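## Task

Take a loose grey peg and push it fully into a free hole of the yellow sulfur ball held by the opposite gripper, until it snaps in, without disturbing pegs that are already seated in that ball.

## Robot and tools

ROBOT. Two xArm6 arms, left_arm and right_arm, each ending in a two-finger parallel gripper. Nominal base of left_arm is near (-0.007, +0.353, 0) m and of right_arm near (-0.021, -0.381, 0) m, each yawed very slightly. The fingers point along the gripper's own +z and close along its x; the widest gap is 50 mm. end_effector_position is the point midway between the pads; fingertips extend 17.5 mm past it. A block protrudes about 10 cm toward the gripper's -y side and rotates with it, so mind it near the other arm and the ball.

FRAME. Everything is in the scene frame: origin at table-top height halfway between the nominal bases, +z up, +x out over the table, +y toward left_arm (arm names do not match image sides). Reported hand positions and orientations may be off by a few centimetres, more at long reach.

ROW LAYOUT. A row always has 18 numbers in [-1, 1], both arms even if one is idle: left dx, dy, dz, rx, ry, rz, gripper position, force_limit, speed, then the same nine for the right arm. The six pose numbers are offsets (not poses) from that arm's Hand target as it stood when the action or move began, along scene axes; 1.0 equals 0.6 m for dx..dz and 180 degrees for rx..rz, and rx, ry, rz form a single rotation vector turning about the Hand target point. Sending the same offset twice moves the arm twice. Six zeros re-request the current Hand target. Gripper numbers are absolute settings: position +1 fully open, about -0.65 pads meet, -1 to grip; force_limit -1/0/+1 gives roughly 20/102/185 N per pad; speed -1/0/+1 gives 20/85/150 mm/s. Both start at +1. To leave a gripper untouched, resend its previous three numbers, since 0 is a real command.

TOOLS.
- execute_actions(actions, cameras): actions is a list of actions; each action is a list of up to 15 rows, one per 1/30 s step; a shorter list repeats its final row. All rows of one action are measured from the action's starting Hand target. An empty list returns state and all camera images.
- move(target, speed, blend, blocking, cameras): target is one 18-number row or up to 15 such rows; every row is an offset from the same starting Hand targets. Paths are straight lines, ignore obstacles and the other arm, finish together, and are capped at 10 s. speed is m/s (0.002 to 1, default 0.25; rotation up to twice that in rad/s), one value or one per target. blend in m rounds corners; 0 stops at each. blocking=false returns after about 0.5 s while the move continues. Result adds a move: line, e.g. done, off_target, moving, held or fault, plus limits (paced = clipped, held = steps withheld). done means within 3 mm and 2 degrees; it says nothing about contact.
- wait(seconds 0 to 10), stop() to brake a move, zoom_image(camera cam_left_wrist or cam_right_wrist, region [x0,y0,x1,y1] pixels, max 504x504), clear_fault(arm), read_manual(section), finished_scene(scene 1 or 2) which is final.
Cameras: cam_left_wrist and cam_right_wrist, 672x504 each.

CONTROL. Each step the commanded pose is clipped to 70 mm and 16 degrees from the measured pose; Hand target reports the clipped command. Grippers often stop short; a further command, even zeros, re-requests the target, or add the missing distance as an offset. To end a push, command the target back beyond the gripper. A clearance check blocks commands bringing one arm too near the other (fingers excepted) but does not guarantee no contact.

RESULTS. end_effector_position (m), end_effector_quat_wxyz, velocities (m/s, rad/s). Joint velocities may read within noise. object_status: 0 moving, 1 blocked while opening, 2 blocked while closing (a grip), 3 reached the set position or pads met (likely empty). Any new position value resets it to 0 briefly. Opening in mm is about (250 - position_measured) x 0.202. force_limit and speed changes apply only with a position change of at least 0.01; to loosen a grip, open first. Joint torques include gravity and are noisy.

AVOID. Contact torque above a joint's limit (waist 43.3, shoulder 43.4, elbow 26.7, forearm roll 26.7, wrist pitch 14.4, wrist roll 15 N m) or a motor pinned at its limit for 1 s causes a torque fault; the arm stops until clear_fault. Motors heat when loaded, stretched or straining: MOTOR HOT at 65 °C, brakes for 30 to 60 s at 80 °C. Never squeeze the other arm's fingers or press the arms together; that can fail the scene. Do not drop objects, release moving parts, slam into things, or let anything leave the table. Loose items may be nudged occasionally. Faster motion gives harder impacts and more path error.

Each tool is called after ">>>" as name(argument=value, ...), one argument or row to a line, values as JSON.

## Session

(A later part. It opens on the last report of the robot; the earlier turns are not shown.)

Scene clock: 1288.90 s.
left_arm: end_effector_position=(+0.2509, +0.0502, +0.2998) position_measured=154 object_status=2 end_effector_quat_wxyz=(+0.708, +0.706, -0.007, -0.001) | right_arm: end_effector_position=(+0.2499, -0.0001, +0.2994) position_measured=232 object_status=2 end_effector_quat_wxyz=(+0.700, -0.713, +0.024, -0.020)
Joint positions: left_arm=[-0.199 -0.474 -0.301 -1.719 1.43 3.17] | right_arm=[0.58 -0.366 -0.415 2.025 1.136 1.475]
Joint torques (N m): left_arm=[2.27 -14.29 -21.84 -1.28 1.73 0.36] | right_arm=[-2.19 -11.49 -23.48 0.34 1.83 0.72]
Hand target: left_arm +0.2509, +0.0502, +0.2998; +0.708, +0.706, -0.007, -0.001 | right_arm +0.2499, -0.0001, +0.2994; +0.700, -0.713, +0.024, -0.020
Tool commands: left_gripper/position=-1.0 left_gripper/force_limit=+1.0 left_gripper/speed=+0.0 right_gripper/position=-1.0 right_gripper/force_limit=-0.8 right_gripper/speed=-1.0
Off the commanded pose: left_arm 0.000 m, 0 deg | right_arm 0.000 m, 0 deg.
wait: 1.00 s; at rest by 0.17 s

>>> execute_actions(
  actions=[],
  cameras=["cam_right_wrist"],
)

>>> zoom_image(
  camera="cam_right_wrist",
  region=[300, 190, 410, 330],
)

Scene clock: 1290.27 s.
left_arm: end_effector_position=(+0.2509, +0.0502, +0.2998) position_measured=154 object_status=2 end_effector_quat_wxyz=(+0.708, +0.706, -0.007, -0.001) | right_arm: end_effector_position=(+0.2499, -0.0001, +0.2994) position_measured=232 object_status=2 end_effector_quat_wxyz=(+0.700, -0.713, +0.024, -0.020)
Joint positions: left_arm=[-0.199 -0.474 -0.301 -1.719 1.43 3.17] | right_arm=[0.58 -0.366 -0.415 2.025 1.136 1.475]
Joint velocities: within noise
Joint torques (N m): left_arm=[2.38 -14.23 -21.84 -1.48 1.79 0.34] | right_arm=[-1.86 -11.48 -23.48 0.51 1.85 0.65]
Hand target: left_arm +0.2509, +0.0502, +0.2998; +0.708, +0.706, -0.007, -0.001 | right_arm +0.2499, -0.0001, +0.2994; +0.700, -0.713, +0.024, -0.020
Tool commands: left_gripper/position=-1.0 left_gripper/force_limit=+1.0 left_gripper/speed=+0.0 right_gripper/position=-1.0 right_gripper/force_limit=-0.8 right_gripper/speed=-1.0
Off the commanded pose: left_arm 0.000 m, 0 deg | right_arm 0.000 m, 0 deg.
Images, in order (width x height): cam_right_wrist 672x504.

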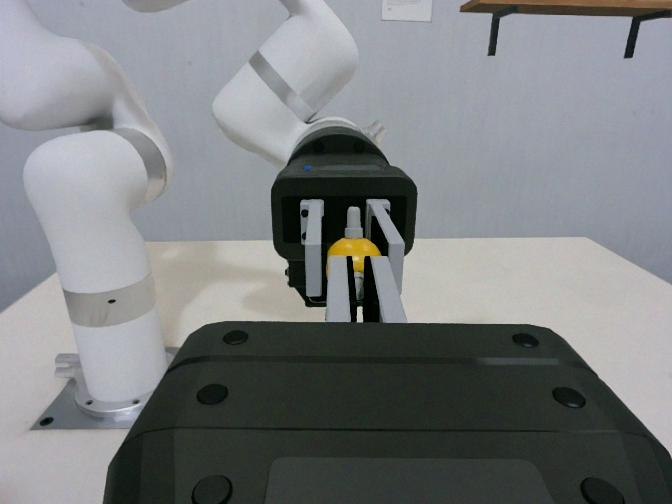

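Scaled by 3.600.

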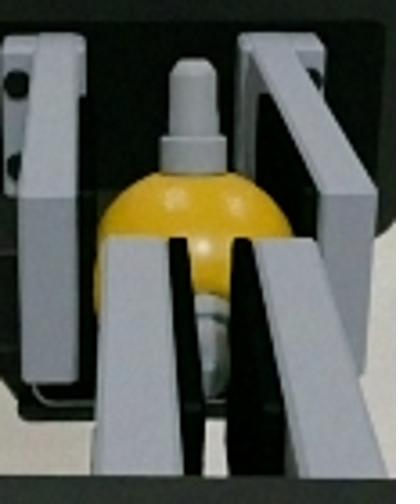

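>>> zoom_image(
  camera="cam_right_wrist",
  region=[340, 255, 376, 305],
)

Scaled by 10.080.

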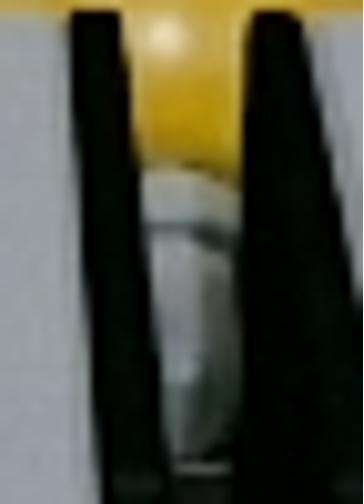

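>>> move(
  target=[0,0,0,0,0,0,-1,1,0,0,0,0,0,0,0,0,-0.8,-0.5],
  speed=0.05,
  cameras=["cam_right_wrist"],
)

>>> zoom_image(
  camera="cam_right_wrist",
  region=[320, 230, 390, 310],
)

Scene clock: 1294.37 s.
left_arm: end_effector_position=(+0.2509, +0.0502, +0.2998) position_measured=154 object_status=2 end_effector_quat_wxyz=(+0.708, +0.706, -0.007, -0.001) | right_arm: end_effector_position=(+0.2499, -0.0001, +0.2994) position_measured=152 object_status=0 end_effector_quat_wxyz=(+0.700, -0.713, +0.024, -0.020)
Joint positions: left_arm=[-0.199 -0.474 -0.301 -1.719 1.43 3.17] | right_arm=[0.58 -0.366 -0.415 2.025 1.136 1.475]
Joint torques (N m): left_arm=[2.09 -14.23 -21.8 -1.37 1.75 0.33] | right_arm=[-1.16 -11.41 -23.91 0.46 1.78 0.63]
Hand target: left_arm +0.2509, +0.0502, +0.2998; +0.708, +0.706, -0.007, -0.001 | right_arm +0.2499, -0.0001, +0.2994; +0.700, -0.713, +0.024, -0.020
Off the commanded pose: left_arm 0.000 m, 0 deg | right_arm 0.000 m, 0 deg.
move: done
Images, in order (width x height): cam_right_wrist 672x504.

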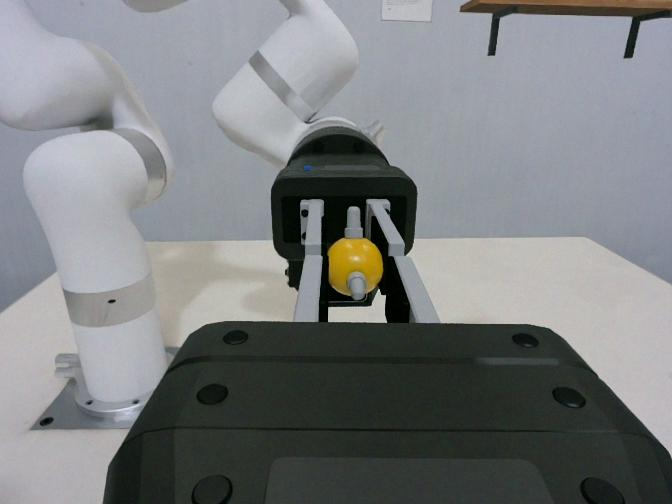

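Scaled by 6.300.

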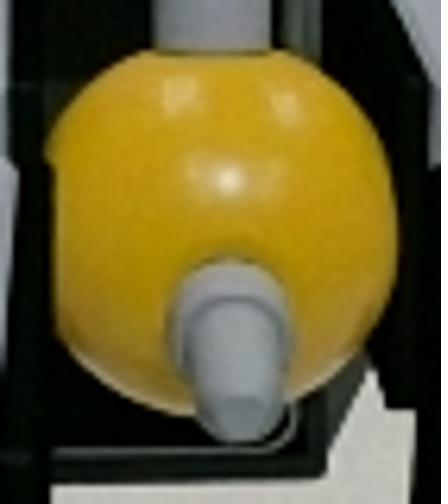

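>>> zoom_image(
  camera="cam_right_wrist",
  region=[340, 264, 374, 304],
)

Scaled by 12.600.

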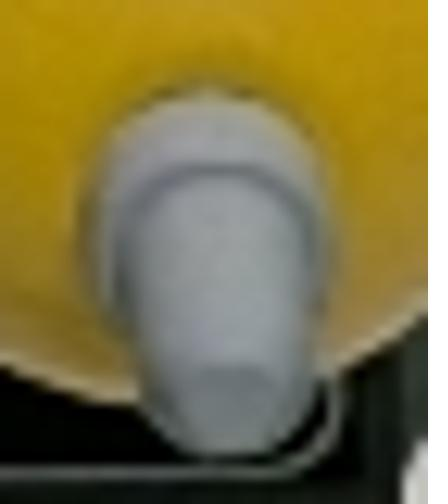

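>>> move(
  target=[
    [0,0,0,0,0,0,-1,1,0, 0,-0.035,0,0,0,0,0,-0.8,-0.5],
    [0,0,0,0,0,0,-1,1,0, 0,-0.035,0,0,0,0,-1,-0.5,0],
    [0,0,0,0,0,0,-1,1,0, 0,-0.0135,0,0,0,0,-1,-0.5,0],
  ],
  speed=[0.06,0.06,0.03],
)

>>> wait(
  seconds=1,
)

Scene clock: 1302.20 s.
left_arm: end_effector_position=(+0.2509, +0.0502, +0.2998) position_measured=154 object_status=2 end_effector_quat_wxyz=(+0.708, +0.706, -0.007, -0.001) | right_arm: end_effector_position=(+0.2500, -0.0082, +0.2994) position_measured=252 object_status=3 end_effector_quat_wxyz=(+0.700, -0.713, +0.024, -0.020)
Joint positions: left_arm=[-0.199 -0.474 -0.301 -1.719 1.43 3.17] | right_arm=[0.553 -0.384 -0.399 2.001 1.153 1.486]
Joint torques (N m): left_arm=[0.2 -14.02 -21.97 -1.25 1.77 0.3] | right_arm=[1.96 -8.83 -25.33 1.19 1.19 -0.71]
Hand target: left_arm +0.2509, +0.0502, +0.2998; +0.708, +0.706, -0.007, -0.001 | right_arm +0.2499, -0.0082, +0.2994; +0.700, -0.713, +0.024, -0.020
Off the commanded pose: left_arm 0.000 m, 0 deg | right_arm 0.000 m, 0 deg.
move: done

Scene clock: 1303.20 s.
left_arm: end_effector_position=(+0.2509, +0.0502, +0.2998) position_measured=154 object_status=2 end_effector_quat_wxyz=(+0.708, +0.706, -0.007, -0.001) | right_arm: end_effector_position=(+0.2499, -0.0082, +0.2994) position_measured=252 object_status=3 end_effector_quat_wxyz=(+0.700, -0.713, +0.024, -0.020)
Joint positions: left_arm=[-0.199 -0.474 -0.301 -1.719 1.43 3.17] | right_arm=[0.553 -0.384 -0.399 2.001 1.153 1.486]
Joint torques (N m): left_arm=[-0.26 -14.16 -21.91 -1.25 1.75 0.25] | right_arm=[2 -9 -25.18 1.12 1.23 -0.69]
Hand target: left_arm +0.2509, +0.0502, +0.2998; +0.708, +0.706, -0.007, -0.001 | right_arm +0.2499, -0.0082, +0.2994; +0.700, -0.713, +0.024, -0.020
Tool commands: left_gripper/position=-1.0 left_gripper/force_limit=+1.0 left_gripper/speed=+0.0 right_gripper/position=-1.0 right_gripper/force_limit=-0.5 right_gripper/speed=+0.0
Off the commanded pose: left_arm 0.000 m, 0 deg | right_arm 0.000 m, 0 deg.
wait: 1.00 s; at rest by 0.17 s

>>> move(
  target=[0,0,0,0,0,0,-1,1,0,0,0.0015,0,0,0,0,-1,-0.5,0],
  speed=0.004,
)

>>> move(
  target=[0,0,0,0,0,0,-1,1,0,0,0.00067,0,0,0,0,-1,-0.5,0],
  speed=0.004,
)

>>> move(
  target=[0,0,0,0,0,0,-1,1,0,0,0.00067,0,0,0,0,-1,-0.5,0],
  speed=0.004,
)

>>> move(
  target=[0,0,0,0,0,0,-1,1,0,0,0.00067,0,0,0,0,-1,-0.5,0],
  speed=0.004,
)

>>> move(
  target=[0,0,0,0,0,0,-1,1,0,0,0.00067,0,0,0,0,-1,-0.5,0],
  speed=0.004,
)

>>> move(
  target=[0,0,0,0,0,0,-1,1,0,0,0.00067,0,0,0,0,-1,-0.5,0],
  speed=0.004,
)

>>> move(
  target=[0,0,0,0,0,0,-1,1,0,0,0.00067,0,0,0,0,-1,-0.5,0],
  speed=0.004,
)

>>> move(
  target=[0,0,0,0,0,0,-1,1,0,0,0.00067,0,0,0,0,-1,-0.5,0],
  speed=0.004,
)

Scene clock: 1307.87 s.
left_arm: end_effector_position=(+0.2509, +0.0502, +0.2998) position_measured=154 object_status=2 end_effector_quat_wxyz=(+0.708, +0.706, -0.007, -0.001) | right_arm: end_effector_position=(+0.2499, -0.0073, +0.2994) position_measured=252 object_status=3 end_effector_quat_wxyz=(+0.700, -0.713, +0.024, -0.020)
Joint positions: left_arm=[-0.199 -0.474 -0.301 -1.719 1.43 3.17] | right_arm=[0.556 -0.382 -0.401 2.004 1.151 1.485]
Joint torques (N m): left_arm=[-0.13 -13.93 -22.08 -1.36 1.76 0.26] | right_arm=[1.95 -9.03 -25.34 1.26 1.23 -0.69]
Hand target: left_arm +0.2509, +0.0502, +0.2998; +0.708, +0.706, -0.007, -0.001 | right_arm +0.2499, -0.0073, +0.2994; +0.700, -0.713, +0.024, -0.020
Off the commanded pose: left_arm 0.000 m, 0 deg | right_arm 0.000 m, 0 deg.
move: done

Scene clock: 1308.57 s.
left_arm: end_effector_position=(+0.2509, +0.0502, +0.2998) position_measured=154 object_status=2 end_effector_quat_wxyz=(+0.708, +0.706, -0.007, -0.001) | right_arm: end_effector_position=(+0.2499, -0.0069, +0.2994) position_measured=252 object_status=3 end_effector_quat_wxyz=(+0.700, -0.713, +0.024, -0.020)
Joint positions: left_arm=[-0.199 -0.474 -0.301 -1.719 1.43 3.17] | right_arm=[0.557 -0.381 -0.401 2.005 1.15 1.484]
Joint torques (N m): left_arm=[-0.14 -14.23 -22 -1.32 1.72 0.26] | right_arm=[2.05 -9.16 -25.4 1.2 1.16 -0.74]
Hand target: left_arm +0.2509, +0.0502, +0.2998; +0.708, +0.706, -0.007, -0.001 | right_arm +0.2499, -0.0069, +0.2994; +0.700, -0.713, +0.024, -0.020
Off the commanded pose: left_arm 0.000 m, 0 deg | right_arm 0.000 m, 0 deg.
move: done

Scene clock: 1309.27 s.
left_arm: end_effector_position=(+0.2509, +0.0502, +0.2998) position_measured=154 object_status=2 end_effector_quat_wxyz=(+0.708, +0.706, -0.007, -0.001) | right_arm: end_effector_position=(+0.2500, -0.0065, +0.2994) position_measured=252 object_status=3 end_effector_quat_wxyz=(+0.700, -0.713, +0.024, -0.020)
Joint positions: left_arm=[-0.199 -0.474 -0.301 -1.719 1.43 3.17] | right_arm=[0.559 -0.38 -0.402 2.006 1.149 1.484]
Joint torques (N m): left_arm=[-0.11 -13.97 -22 -1.18 1.81 0.29] | right_arm=[2.88 -9.17 -25.95 1.24 1.38 -0.67]
Hand target: left_arm +0.2509, +0.0502, +0.2998; +0.708, +0.706, -0.007, -0.001 | right_arm +0.2499, -0.0065, +0.2994; +0.700, -0.713, +0.024, -0.020
Off the commanded pose: left_arm 0.000 m, 0 deg | right_arm 0.000 m, 0 deg.
move: done

Scene clock: 1309.97 s.
left_arm: end_effector_position=(+0.2509, +0.0502, +0.2998) position_measured=154 object_status=2 end_effector_quat_wxyz=(+0.708, +0.706, -0.007, -0.001) | right_arm: end_effector_position=(+0.2500, -0.0061, +0.2994) position_measured=252 object_status=3 end_effector_quat_wxyz=(+0.700, -0.713, +0.024, -0.020)
Joint positions: left_arm=[-0.199 -0.474 -0.301 -1.719 1.43 3.17] | right_arm=[0.56 -0.379 -0.403 2.007 1.148 1.483]
Joint torques (N m): left_arm=[-0.25 -14.2 -21.92 -1.31 2.05 0.31] | right_arm=[3.6 -8.92 -26.37 1.21 1.54 -0.69]
Hand target: left_arm +0.2509, +0.0502, +0.2998; +0.708, +0.706, -0.007, -0.001 | right_arm +0.2499, -0.0061, +0.2994; +0.700, -0.713, +0.024, -0.020
Off the commanded pose: left_arm 0.000 m, 0 deg | right_arm 0.000 m, 0 deg.
move: done

Scene clock: 1310.67 s.
left_arm: end_effector_position=(+0.2509, +0.0502, +0.2998) position_measured=154 object_status=2 end_effector_quat_wxyz=(+0.708, +0.706, -0.007, -0.001) | right_arm: end_effector_position=(+0.2500, -0.0057, +0.2994) position_measured=252 object_status=3 end_effector_quat_wxyz=(+0.700, -0.713, +0.024, -0.020)
Joint positions: left_arm=[-0.199 -0.474 -0.301 -1.719 1.43 3.17] | right_arm=[0.562 -0.379 -0.404 2.008 1.147 1.483]
Joint torques (N m): left_arm=[-0.56 -14.18 -22.18 -1.39 2.35 0.29] | right_arm=[4.15 -9.07 -26.61 1.18 1.68 -0.71]
Hand target: left_arm +0.2509, +0.0502, +0.2998; +0.708, +0.706, -0.007, -0.001 | right_arm +0.2499, -0.0057, +0.2994; +0.700, -0.713, +0.024, -0.020
Off the commanded pose: left_arm 0.000 m, 0 deg | right_arm 0.000 m, 0 deg.
move: done

Scene clock: 1311.37 s.
left_arm: end_effector_position=(+0.2509, +0.0502, +0.2998) position_measured=154 object_status=2 end_effector_quat_wxyz=(+0.708, +0.706, -0.007, -0.001) | right_arm: end_effector_position=(+0.2500, -0.0053, +0.2994) position_measured=252 object_status=3 end_effector_quat_wxyz=(+0.700, -0.713, +0.024, -0.020)
Joint positions: left_arm=[-0.199 -0.474 -0.301 -1.719 1.43 3.17] | right_arm=[0.563 -0.378 -0.404 2.01 1.147 1.482]
Joint torques (N m): left_arm=[-0.95 -14.18 -22.52 -1.39 2.56 0.28] | right_arm=[4.97 -9.11 -26.96 1.12 1.81 -0.71]
Hand target: left_arm +0.2509, +0.0502, +0.2998; +0.708, +0.706, -0.007, -0.001 | right_arm +0.2499, -0.0053, +0.2994; +0.700, -0.713, +0.024, -0.020
Off the commanded pose: left_arm 0.000 m, 0 deg | right_arm 0.000 m, 0 deg.
move: done

Scene clock: 1312.07 s.
left_arm: end_effector_position=(+0.2509, +0.0502, +0.2997) position_measured=154 object_status=2 end_effector_quat_wxyz=(+0.708, +0.706, -0.007, -0.001) | right_arm: end_effector_position=(+0.2500, -0.0049, +0.2994) position_measured=252 object_status=3 end_effector_quat_wxyz=(+0.700, -0.713, +0.024, -0.020)
Joint positions: left_arm=[-0.199 -0.474 -0.301 -1.719 1.43 3.17] | right_arm=[0.564 -0.377 -0.405 2.011 1.146 1.482]
Joint torques (N m): left_arm=[-3.49 -14.07 -23.55 -1.41 2.95 0.26] | right_arm=[7.57 -8.89 -27.94 1.01 2.43 -0.74]
Hand target: left_arm +0.2509, +0.0502, +0.2998; +0.708, +0.706, -0.007, -0.001 | right_arm +0.2499, -0.0049, +0.2994; +0.700, -0.713, +0.024, -0.020
Off the commanded pose: left_arm 0.000 m, 0 deg | right_arm 0.000 m, 0 deg.
move: done

Scene clock: 1312.77 s.
left_arm: end_effector_position=(+0.2509, +0.0502, +0.2997) position_measured=154 object_status=2 end_effector_quat_wxyz=(+0.708, +0.706, -0.007, -0.001) | right_arm: end_effector_position=(+0.2500, -0.0045, +0.2994) position_measured=252 object_status=3 end_effector_quat_wxyz=(+0.700, -0.713, +0.024, -0.020)
Joint positions: left_arm=[-0.199 -0.474 -0.301 -1.719 1.43 3.17] | right_arm=[0.566 -0.376 -0.406 2.012 1.145 1.481]
Joint torques (N m): left_arm=[-7.19 -14.25 -25.13 -1.26 3.98 0.25] | right_arm=[11.89 -8.57 -29.59 0.72 3.43 -0.73]
Hand target: left_arm +0.2509, +0.0502, +0.2998; +0.708, +0.706, -0.007, -0.001 | right_arm +0.2499, -0.0045, +0.2994; +0.700, -0.713, +0.024, -0.020
Off the commanded pose: left_arm 0.000 m, 0 deg | right_arm 0.000 m, 0 deg.
move: done

>>> move(
  target=[0,0,0,0,0,0,-1,1,0,0,0.0022,0,0,0,0,-1,-0.5,0],
  speed=0.004,
)

>>> wait(
  seconds=6,
  cameras=["cam_right_wrist"],
)

>>> zoom_image(
  camera="cam_right_wrist",
  region=[310, 200, 400, 310],
)

Scene clock: 1320.70 s.
left_arm: end_effector_position=(+0.2510, +0.0503, +0.2997) position_measured=154 object_status=2 end_effector_quat_wxyz=(+0.708, +0.707, -0.007, -0.001) | right_arm: end_effector_position=(+0.2500, -0.0033, +0.2993) position_measured=252 object_status=3 end_effector_quat_wxyz=(+0.700, -0.714, +0.024, -0.020)
Joint positions: left_arm=[-0.199 -0.474 -0.301 -1.719 1.429 3.17] | right_arm=[0.57 -0.373 -0.409 2.016 1.142 1.479]
Joint torques (N m): left_arm=[-23.56 -14.13 -28.42 -1.23 8 0.14] | right_arm=[24.17 -7.81 -37.47 0.44 6.34 -0.78]
Hand target: left_arm +0.2509, +0.0502, +0.2998; +0.708, +0.706, -0.007, -0.001 | right_arm +0.2499, -0.0032, +0.2994; +0.700, -0.713, +0.024, -0.020
Off the commanded pose: left_arm 0.000 m, 0 deg | right_arm 0.000 m, 0 deg.
move: done

Scene clock: 1326.70 s.
left_arm: end_effector_position=(+0.2509, +0.0502, +0.2998) position_measured=154 object_status=2 end_effector_quat_wxyz=(+0.708, +0.706, -0.007, -0.001) | right_arm: end_effector_position=(+0.2500, -0.0032, +0.2994) position_measured=252 object_status=3 end_effector_quat_wxyz=(+0.700, -0.713, +0.024, -0.020)
Joint positions: left_arm=[-0.199 -0.474 -0.301 -1.719 1.43 3.17] | right_arm=[0.57 -0.373 -0.409 2.016 1.142 1.479]
Joint torques (N m): left_arm=[-25.92 -14.09 -29.24 -1.24 8.71 0.17] | right_arm=[24.18 -8.35 -38.22 0.58 6.98 -0.72]
Hand target: left_arm +0.2509, +0.0502, +0.2998; +0.708, +0.706, -0.007, -0.001 | right_arm +0.2499, -0.0032, +0.2994; +0.700, -0.713, +0.024, -0.020
Tool commands: left_gripper/position=-1.0 left_gripper/force_limit=+1.0 left_gripper/speed=+0.0 right_gripper/position=-1.0 right_gripper/force_limit=-0.5 right_gripper/speed=+0.0
Off the commanded pose: left_arm 0.000 m, 0 deg | right_arm 0.000 m, 0 deg.
wait: 6.00 s; at rest by 0.17 s
Images, in order (width x height): cam_right_wrist 672x504.

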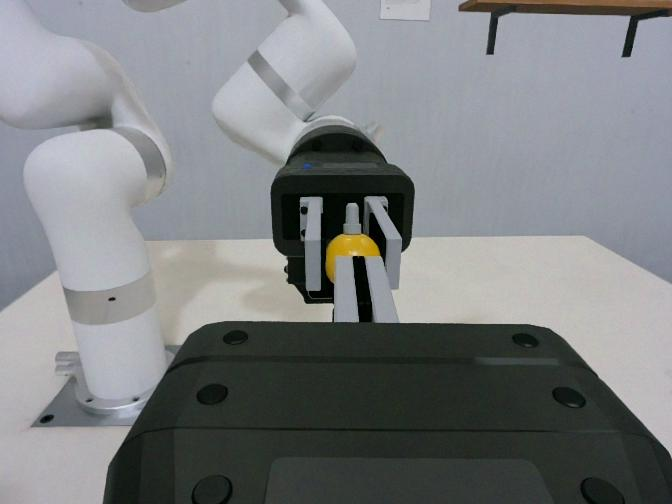

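Scaled by 4.582.

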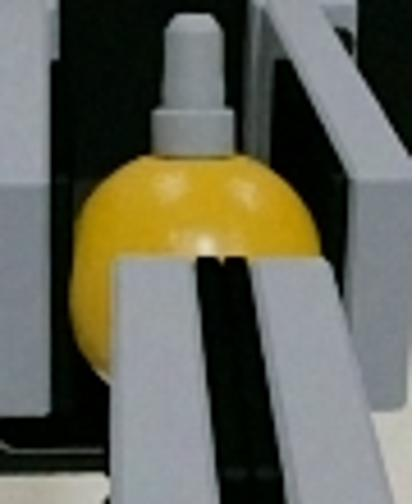

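>>> move(
  target=[
    [0,0,0,0,0,0,-1,1,0, 0,-0.0125,0,0,0,0,-1,-0.5,0],
    [0,0,0,0,0,0,-1,1,0, 0,-0.1065,0,0,0,0,-1,-0.5,0],
    [0,0,0,0,0,0,-1,1,0, -0.0915,-0.1065,-0.0623,0,0,0,-1,-0.5,0],
    [0,0,0,0,0,0,-1,1,0,-0.0915,0.08,-0.0623,0,0,0,-1,-0.5,0],
  ],
  speed=[0.02,0.1,0.1,0.1],
  cameras=["cam_right_wrist"],
)

Scene clock: 1339.23 s.
left_arm: end_effector_position=(+0.2509, +0.0502, +0.2998) position_measured=154 object_status=2 end_effector_quat_wxyz=(+0.708, +0.706, -0.007, -0.001) | right_arm: end_effector_position=(+0.1951, +0.0448, +0.2620) position_measured=252 object_status=3 end_effector_quat_wxyz=(+0.700, -0.713, +0.024, -0.020)
Joint positions: left_arm=[-0.199 -0.474 -0.301 -1.719 1.43 3.17] | right_arm=[0.832 -0.304 -0.367 2.308 1.059 1.268]
Joint torques (N m): left_arm=[2.53 -13.6 -21.61 -1.19 1.45 0.06] | right_arm=[1.78 -10.06 -24.03 0.99 1.41 -0.78]
Hand target: left_arm +0.2509, +0.0502, +0.2998; +0.708, +0.706, -0.007, -0.001 | right_arm +0.1950, +0.0448, +0.2621; +0.700, -0.713, +0.024, -0.020
Off the commanded pose: left_arm 0.000 m, 0 deg | right_arm 0.000 m, 0 deg.
move: done
Images, in order (width x height): cam_right_wrist 672x504.

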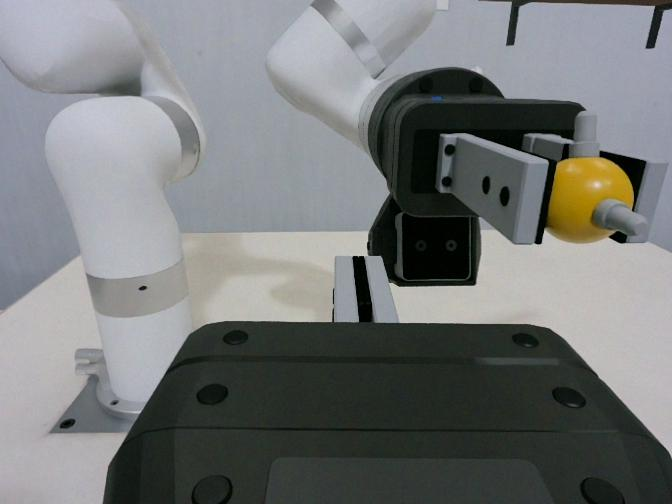

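>>> zoom_image(
  camera="cam_right_wrist",
  region=[580, 180, 660, 250],
)

>>> move(
  target=[0,0,0,0,0,0,-1,1,0,0.195,0,0,0,0,0,-1,-0.5,0],
  speed=0.1,
  cameras=["cam_right_wrist"],
)

>>> zoom_image(
  camera="cam_right_wrist",
  region=[120, 180, 200, 250],
)

Scaled by 6.300.

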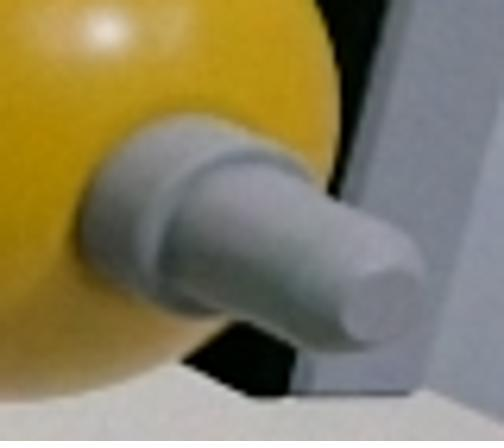

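Scene clock: 1342.43 s.
left_arm: end_effector_position=(+0.2509, +0.0502, +0.2998) position_measured=154 object_status=2 end_effector_quat_wxyz=(+0.708, +0.706, -0.007, -0.001) | right_arm: end_effector_position=(+0.3120, +0.0448, +0.2621) position_measured=252 object_status=3 end_effector_quat_wxyz=(+0.700, -0.713, +0.024, -0.020)
Joint positions: left_arm=[-0.199 -0.474 -0.301 -1.719 1.43 3.17] | right_arm=[0.585 -0.001 -0.667 2.073 1.185 1.364]
Joint torques (N m): left_arm=[2.44 -13.17 -21.58 -1.2 1.45 -0.02] | right_arm=[-1.83 -15.38 -23.74 0.3 2.16 0.63]
Hand target: left_arm +0.2509, +0.0502, +0.2998; +0.708, +0.706, -0.007, -0.001 | right_arm +0.3120, +0.0448, +0.2621; +0.700, -0.713, +0.024, -0.020
Off the commanded pose: left_arm 0.000 m, 0 deg | right_arm 0.000 m, 0 deg.
move: done
Images, in order (width x height): cam_right_wrist 672x504.

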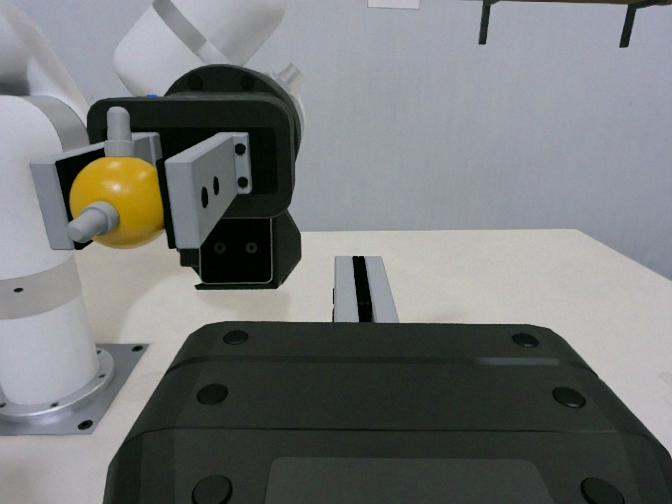

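Scaled by 6.300.

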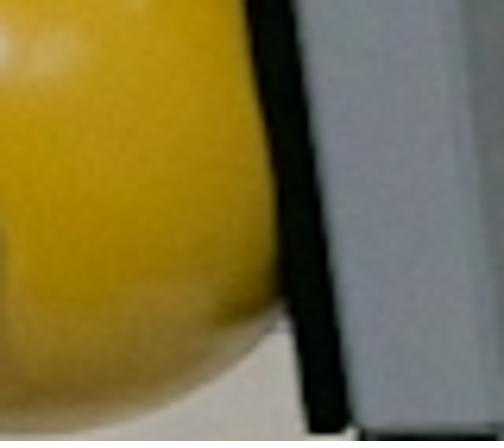

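>>> zoom_image(
  camera="cam_right_wrist",
  region=[60, 180, 140, 250],
)

>>> zoom_image(
  camera="cam_right_wrist",
  region=[80, 90, 160, 170],
)

Scaled by 6.300.

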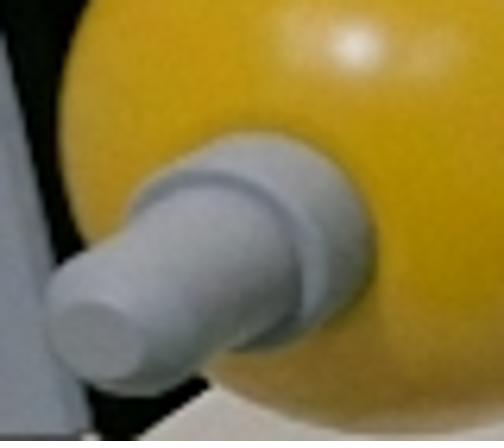

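Scaled by 6.300.

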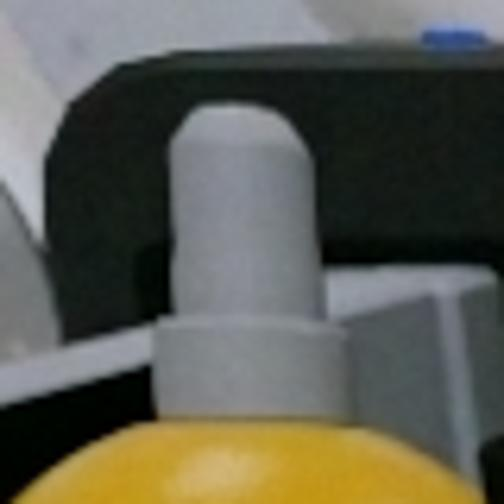

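>>> move(
  target=[
    [0,0,0,0,0,0,-1,1,0, 0,-0.1865,0,0,0,0,-1,-0.5,0],
    [0,0,0,0,0,0,-1,1,0, -0.1035,-0.1865,0.0622,0,0,0,0,-0.5,0],
    [0,0,0,0,0,0,-1,1,0,-0.1035,-0.0738,0.0622,0,0,0,0,-0.5,0],
  ],
  speed=[0.12,0.1,0.06],
)

>>> move(
  target=[0,0,0,0,0,0,-1,1,0,0,0,0,0,0,0,-1,-0.8,-1],
  speed=0.05,
)

>>> move(
  target=[0,0,0,0,0,0,-1,1,0,0.001,-0.025,0.0005,0,0,0,-1,-0.8,-1],
  speed=0.015,
  cameras=["cam_right_wrist"],
)

Scene clock: 1356.23 s.
left_arm: end_effector_position=(+0.2509, +0.0502, +0.2998) position_measured=154 object_status=2 end_effector_quat_wxyz=(+0.708, +0.706, -0.007, -0.001) | right_arm: end_effector_position=(+0.2500, +0.0005, +0.2994) position_measured=152 object_status=3 end_effector_quat_wxyz=(+0.700, -0.713, +0.024, -0.020)
Joint positions: left_arm=[-0.199 -0.474 -0.301 -1.719 1.43 3.17] | right_arm=[0.582 -0.365 -0.416 2.027 1.135 1.474]
Joint torques (N m): left_arm=[2.34 -11.91 -21.69 -1.22 1.47 -0.06] | right_arm=[2.15 -9.6 -25.44 1.27 1.24 -0.6]
Hand target: left_arm +0.2509, +0.0502, +0.2998; +0.708, +0.706, -0.007, -0.001 | right_arm +0.2499, +0.0005, +0.2994; +0.700, -0.713, +0.024, -0.020
Off the commanded pose: left_arm 0.000 m, 0 deg | right_arm 0.000 m, 0 deg.
move: done

Scene clock: 1357.27 s.
left_arm: end_effector_position=(+0.2509, +0.0502, +0.2997) position_measured=154 object_status=2 end_effector_quat_wxyz=(+0.708, +0.706, -0.007, -0.001) | right_arm: end_effector_position=(+0.2500, +0.0005, +0.2994) position_measured=232 object_status=2 end_effector_quat_wxyz=(+0.700, -0.713, +0.024, -0.020)
Joint positions: left_arm=[-0.199 -0.474 -0.301 -1.719 1.43 3.17] | right_arm=[0.582 -0.365 -0.416 2.027 1.135 1.474]
Joint torques (N m): left_arm=[2.31 -11.89 -22.61 -1.11 1.44 -0.02] | right_arm=[1.87 -9.75 -24.51 0.8 1.67 -0.67]
Hand target: left_arm +0.2509, +0.0502, +0.2998; +0.708, +0.706, -0.007, -0.001 | right_arm +0.2499, +0.0005, +0.2994; +0.700, -0.713, +0.024, -0.020
Off the commanded pose: left_arm 0.000 m, 0 deg | right_arm 0.000 m, 0 deg.
move: done

Scene clock: 1358.57 s.
left_arm: end_effector_position=(+0.2509, +0.0502, +0.2998) position_measured=154 object_status=2 end_effector_quat_wxyz=(+0.708, +0.706, -0.007, -0.001) | right_arm: end_effector_position=(+0.2505, -0.0145, +0.2997) position_measured=232 object_status=2 end_effector_quat_wxyz=(+0.700, -0.713, +0.024, -0.020)
Joint positions: left_arm=[-0.199 -0.474 -0.301 -1.719 1.43 3.17] | right_arm=[0.53 -0.396 -0.389 1.981 1.167 1.495]
Joint torques (N m): left_arm=[0.47 -11.53 -21.67 -1.29 2.4 -0.01] | right_arm=[-1.59 -10.85 -23.52 0.44 2.07 0.78]
Hand target: left_arm +0.2509, +0.0502, +0.2998; +0.708, +0.706, -0.007, -0.001 | right_arm +0.2505, -0.0145, +0.2997; +0.700, -0.713, +0.024, -0.020
Off the commanded pose: left_arm 0.000 m, 0 deg | right_arm 0.000 m, 0 deg.
move: done
Images, in order (width x height): cam_right_wrist 672x504.

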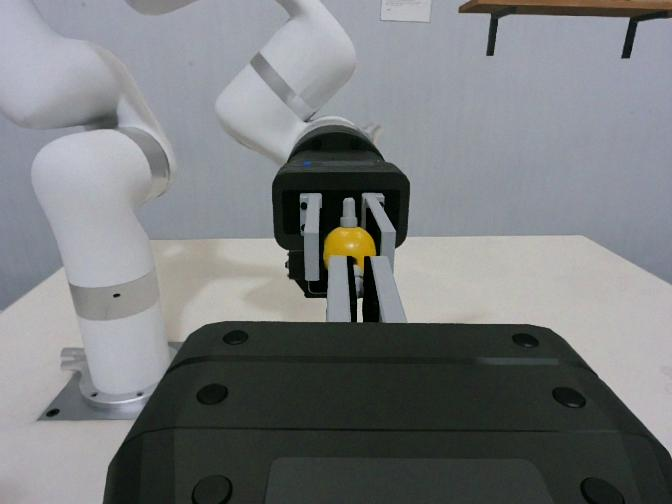

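>>> move(
  target=[
    [0,0,0,0,0,0,-1,1,0,0,-0.03,0,0,0,0,-1,-0.8,-1],
    [0,0,0,0,0,0,-1,1,0,0,-0.03,-0.068,0,0,0,-1,-0.8,-1],
    [0,0,0,0,0,0,-1,1,0,0,0.095,-0.068,0,0,0,-1,-0.8,-1],
  ],
  speed=[0.06,0.08,0.06],
  cameras=["cam_right_wrist"],
)

Scene clock: 1365.07 s.
left_arm: end_effector_position=(+0.2509, +0.0502, +0.2998) position_measured=154 object_status=2 end_effector_quat_wxyz=(+0.708, +0.706, -0.007, -0.001) | right_arm: end_effector_position=(+0.2506, +0.0425, +0.2589) position_measured=232 object_status=2 end_effector_quat_wxyz=(+0.700, -0.713, +0.024, -0.020)
Joint positions: left_arm=[-0.199 -0.474 -0.301 -1.719 1.43 3.17] | right_arm=[0.688 -0.154 -0.493 2.177 1.142 1.308]
Joint torques (N m): left_arm=[-0.72 -10.73 -21.55 -1.21 2.57 -0.01] | right_arm=[1.96 -12.51 -23.41 0.9 1.43 -0.7]
Hand target: left_arm +0.2509, +0.0502, +0.2998; +0.708, +0.706, -0.007, -0.001 | right_arm +0.2505, +0.0425, +0.2589; +0.700, -0.713, +0.024, -0.020
Off the commanded pose: left_arm 0.000 m, 0 deg | right_arm 0.000 m, 0 deg.
move: done
Images, in order (width x height): cam_right_wrist 672x504.

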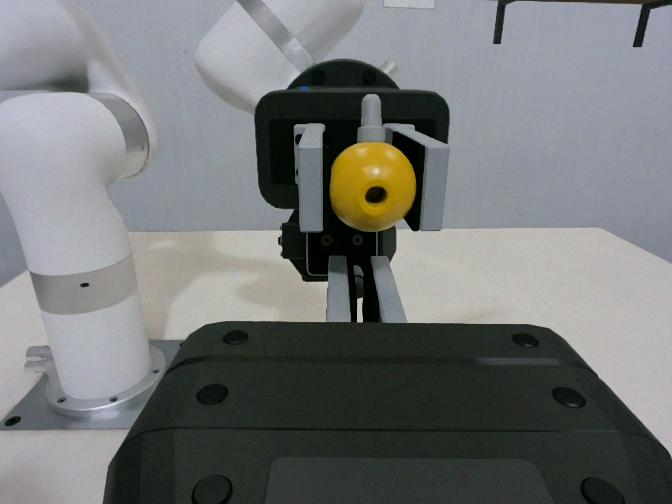

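>>> zoom_image(
  camera="cam_right_wrist",
  region=[345, 165, 405, 225],
)

>>> zoom_image(
  camera="cam_right_wrist",
  region=[330, 85, 410, 155],
)

>>> zoom_image(
  camera="cam_right_wrist",
  region=[320, 250, 400, 320],
)

Scaled by 8.400.

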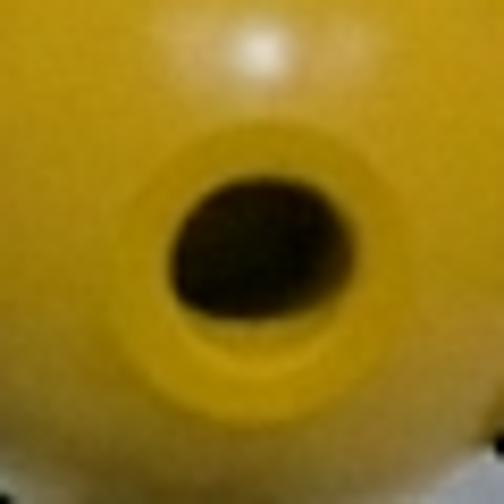

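Scaled by 6.300.

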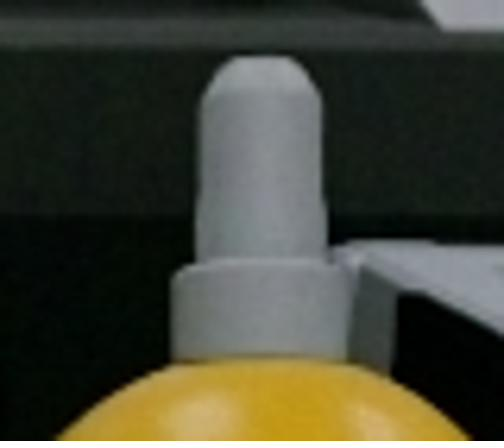

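Scaled by 6.300.

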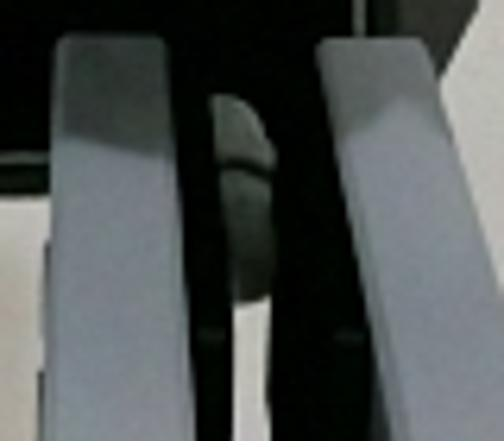

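>>> zoom_image(
  camera="cam_right_wrist",
  region=[310, 125, 440, 245],
)

Scaled by 3.877.

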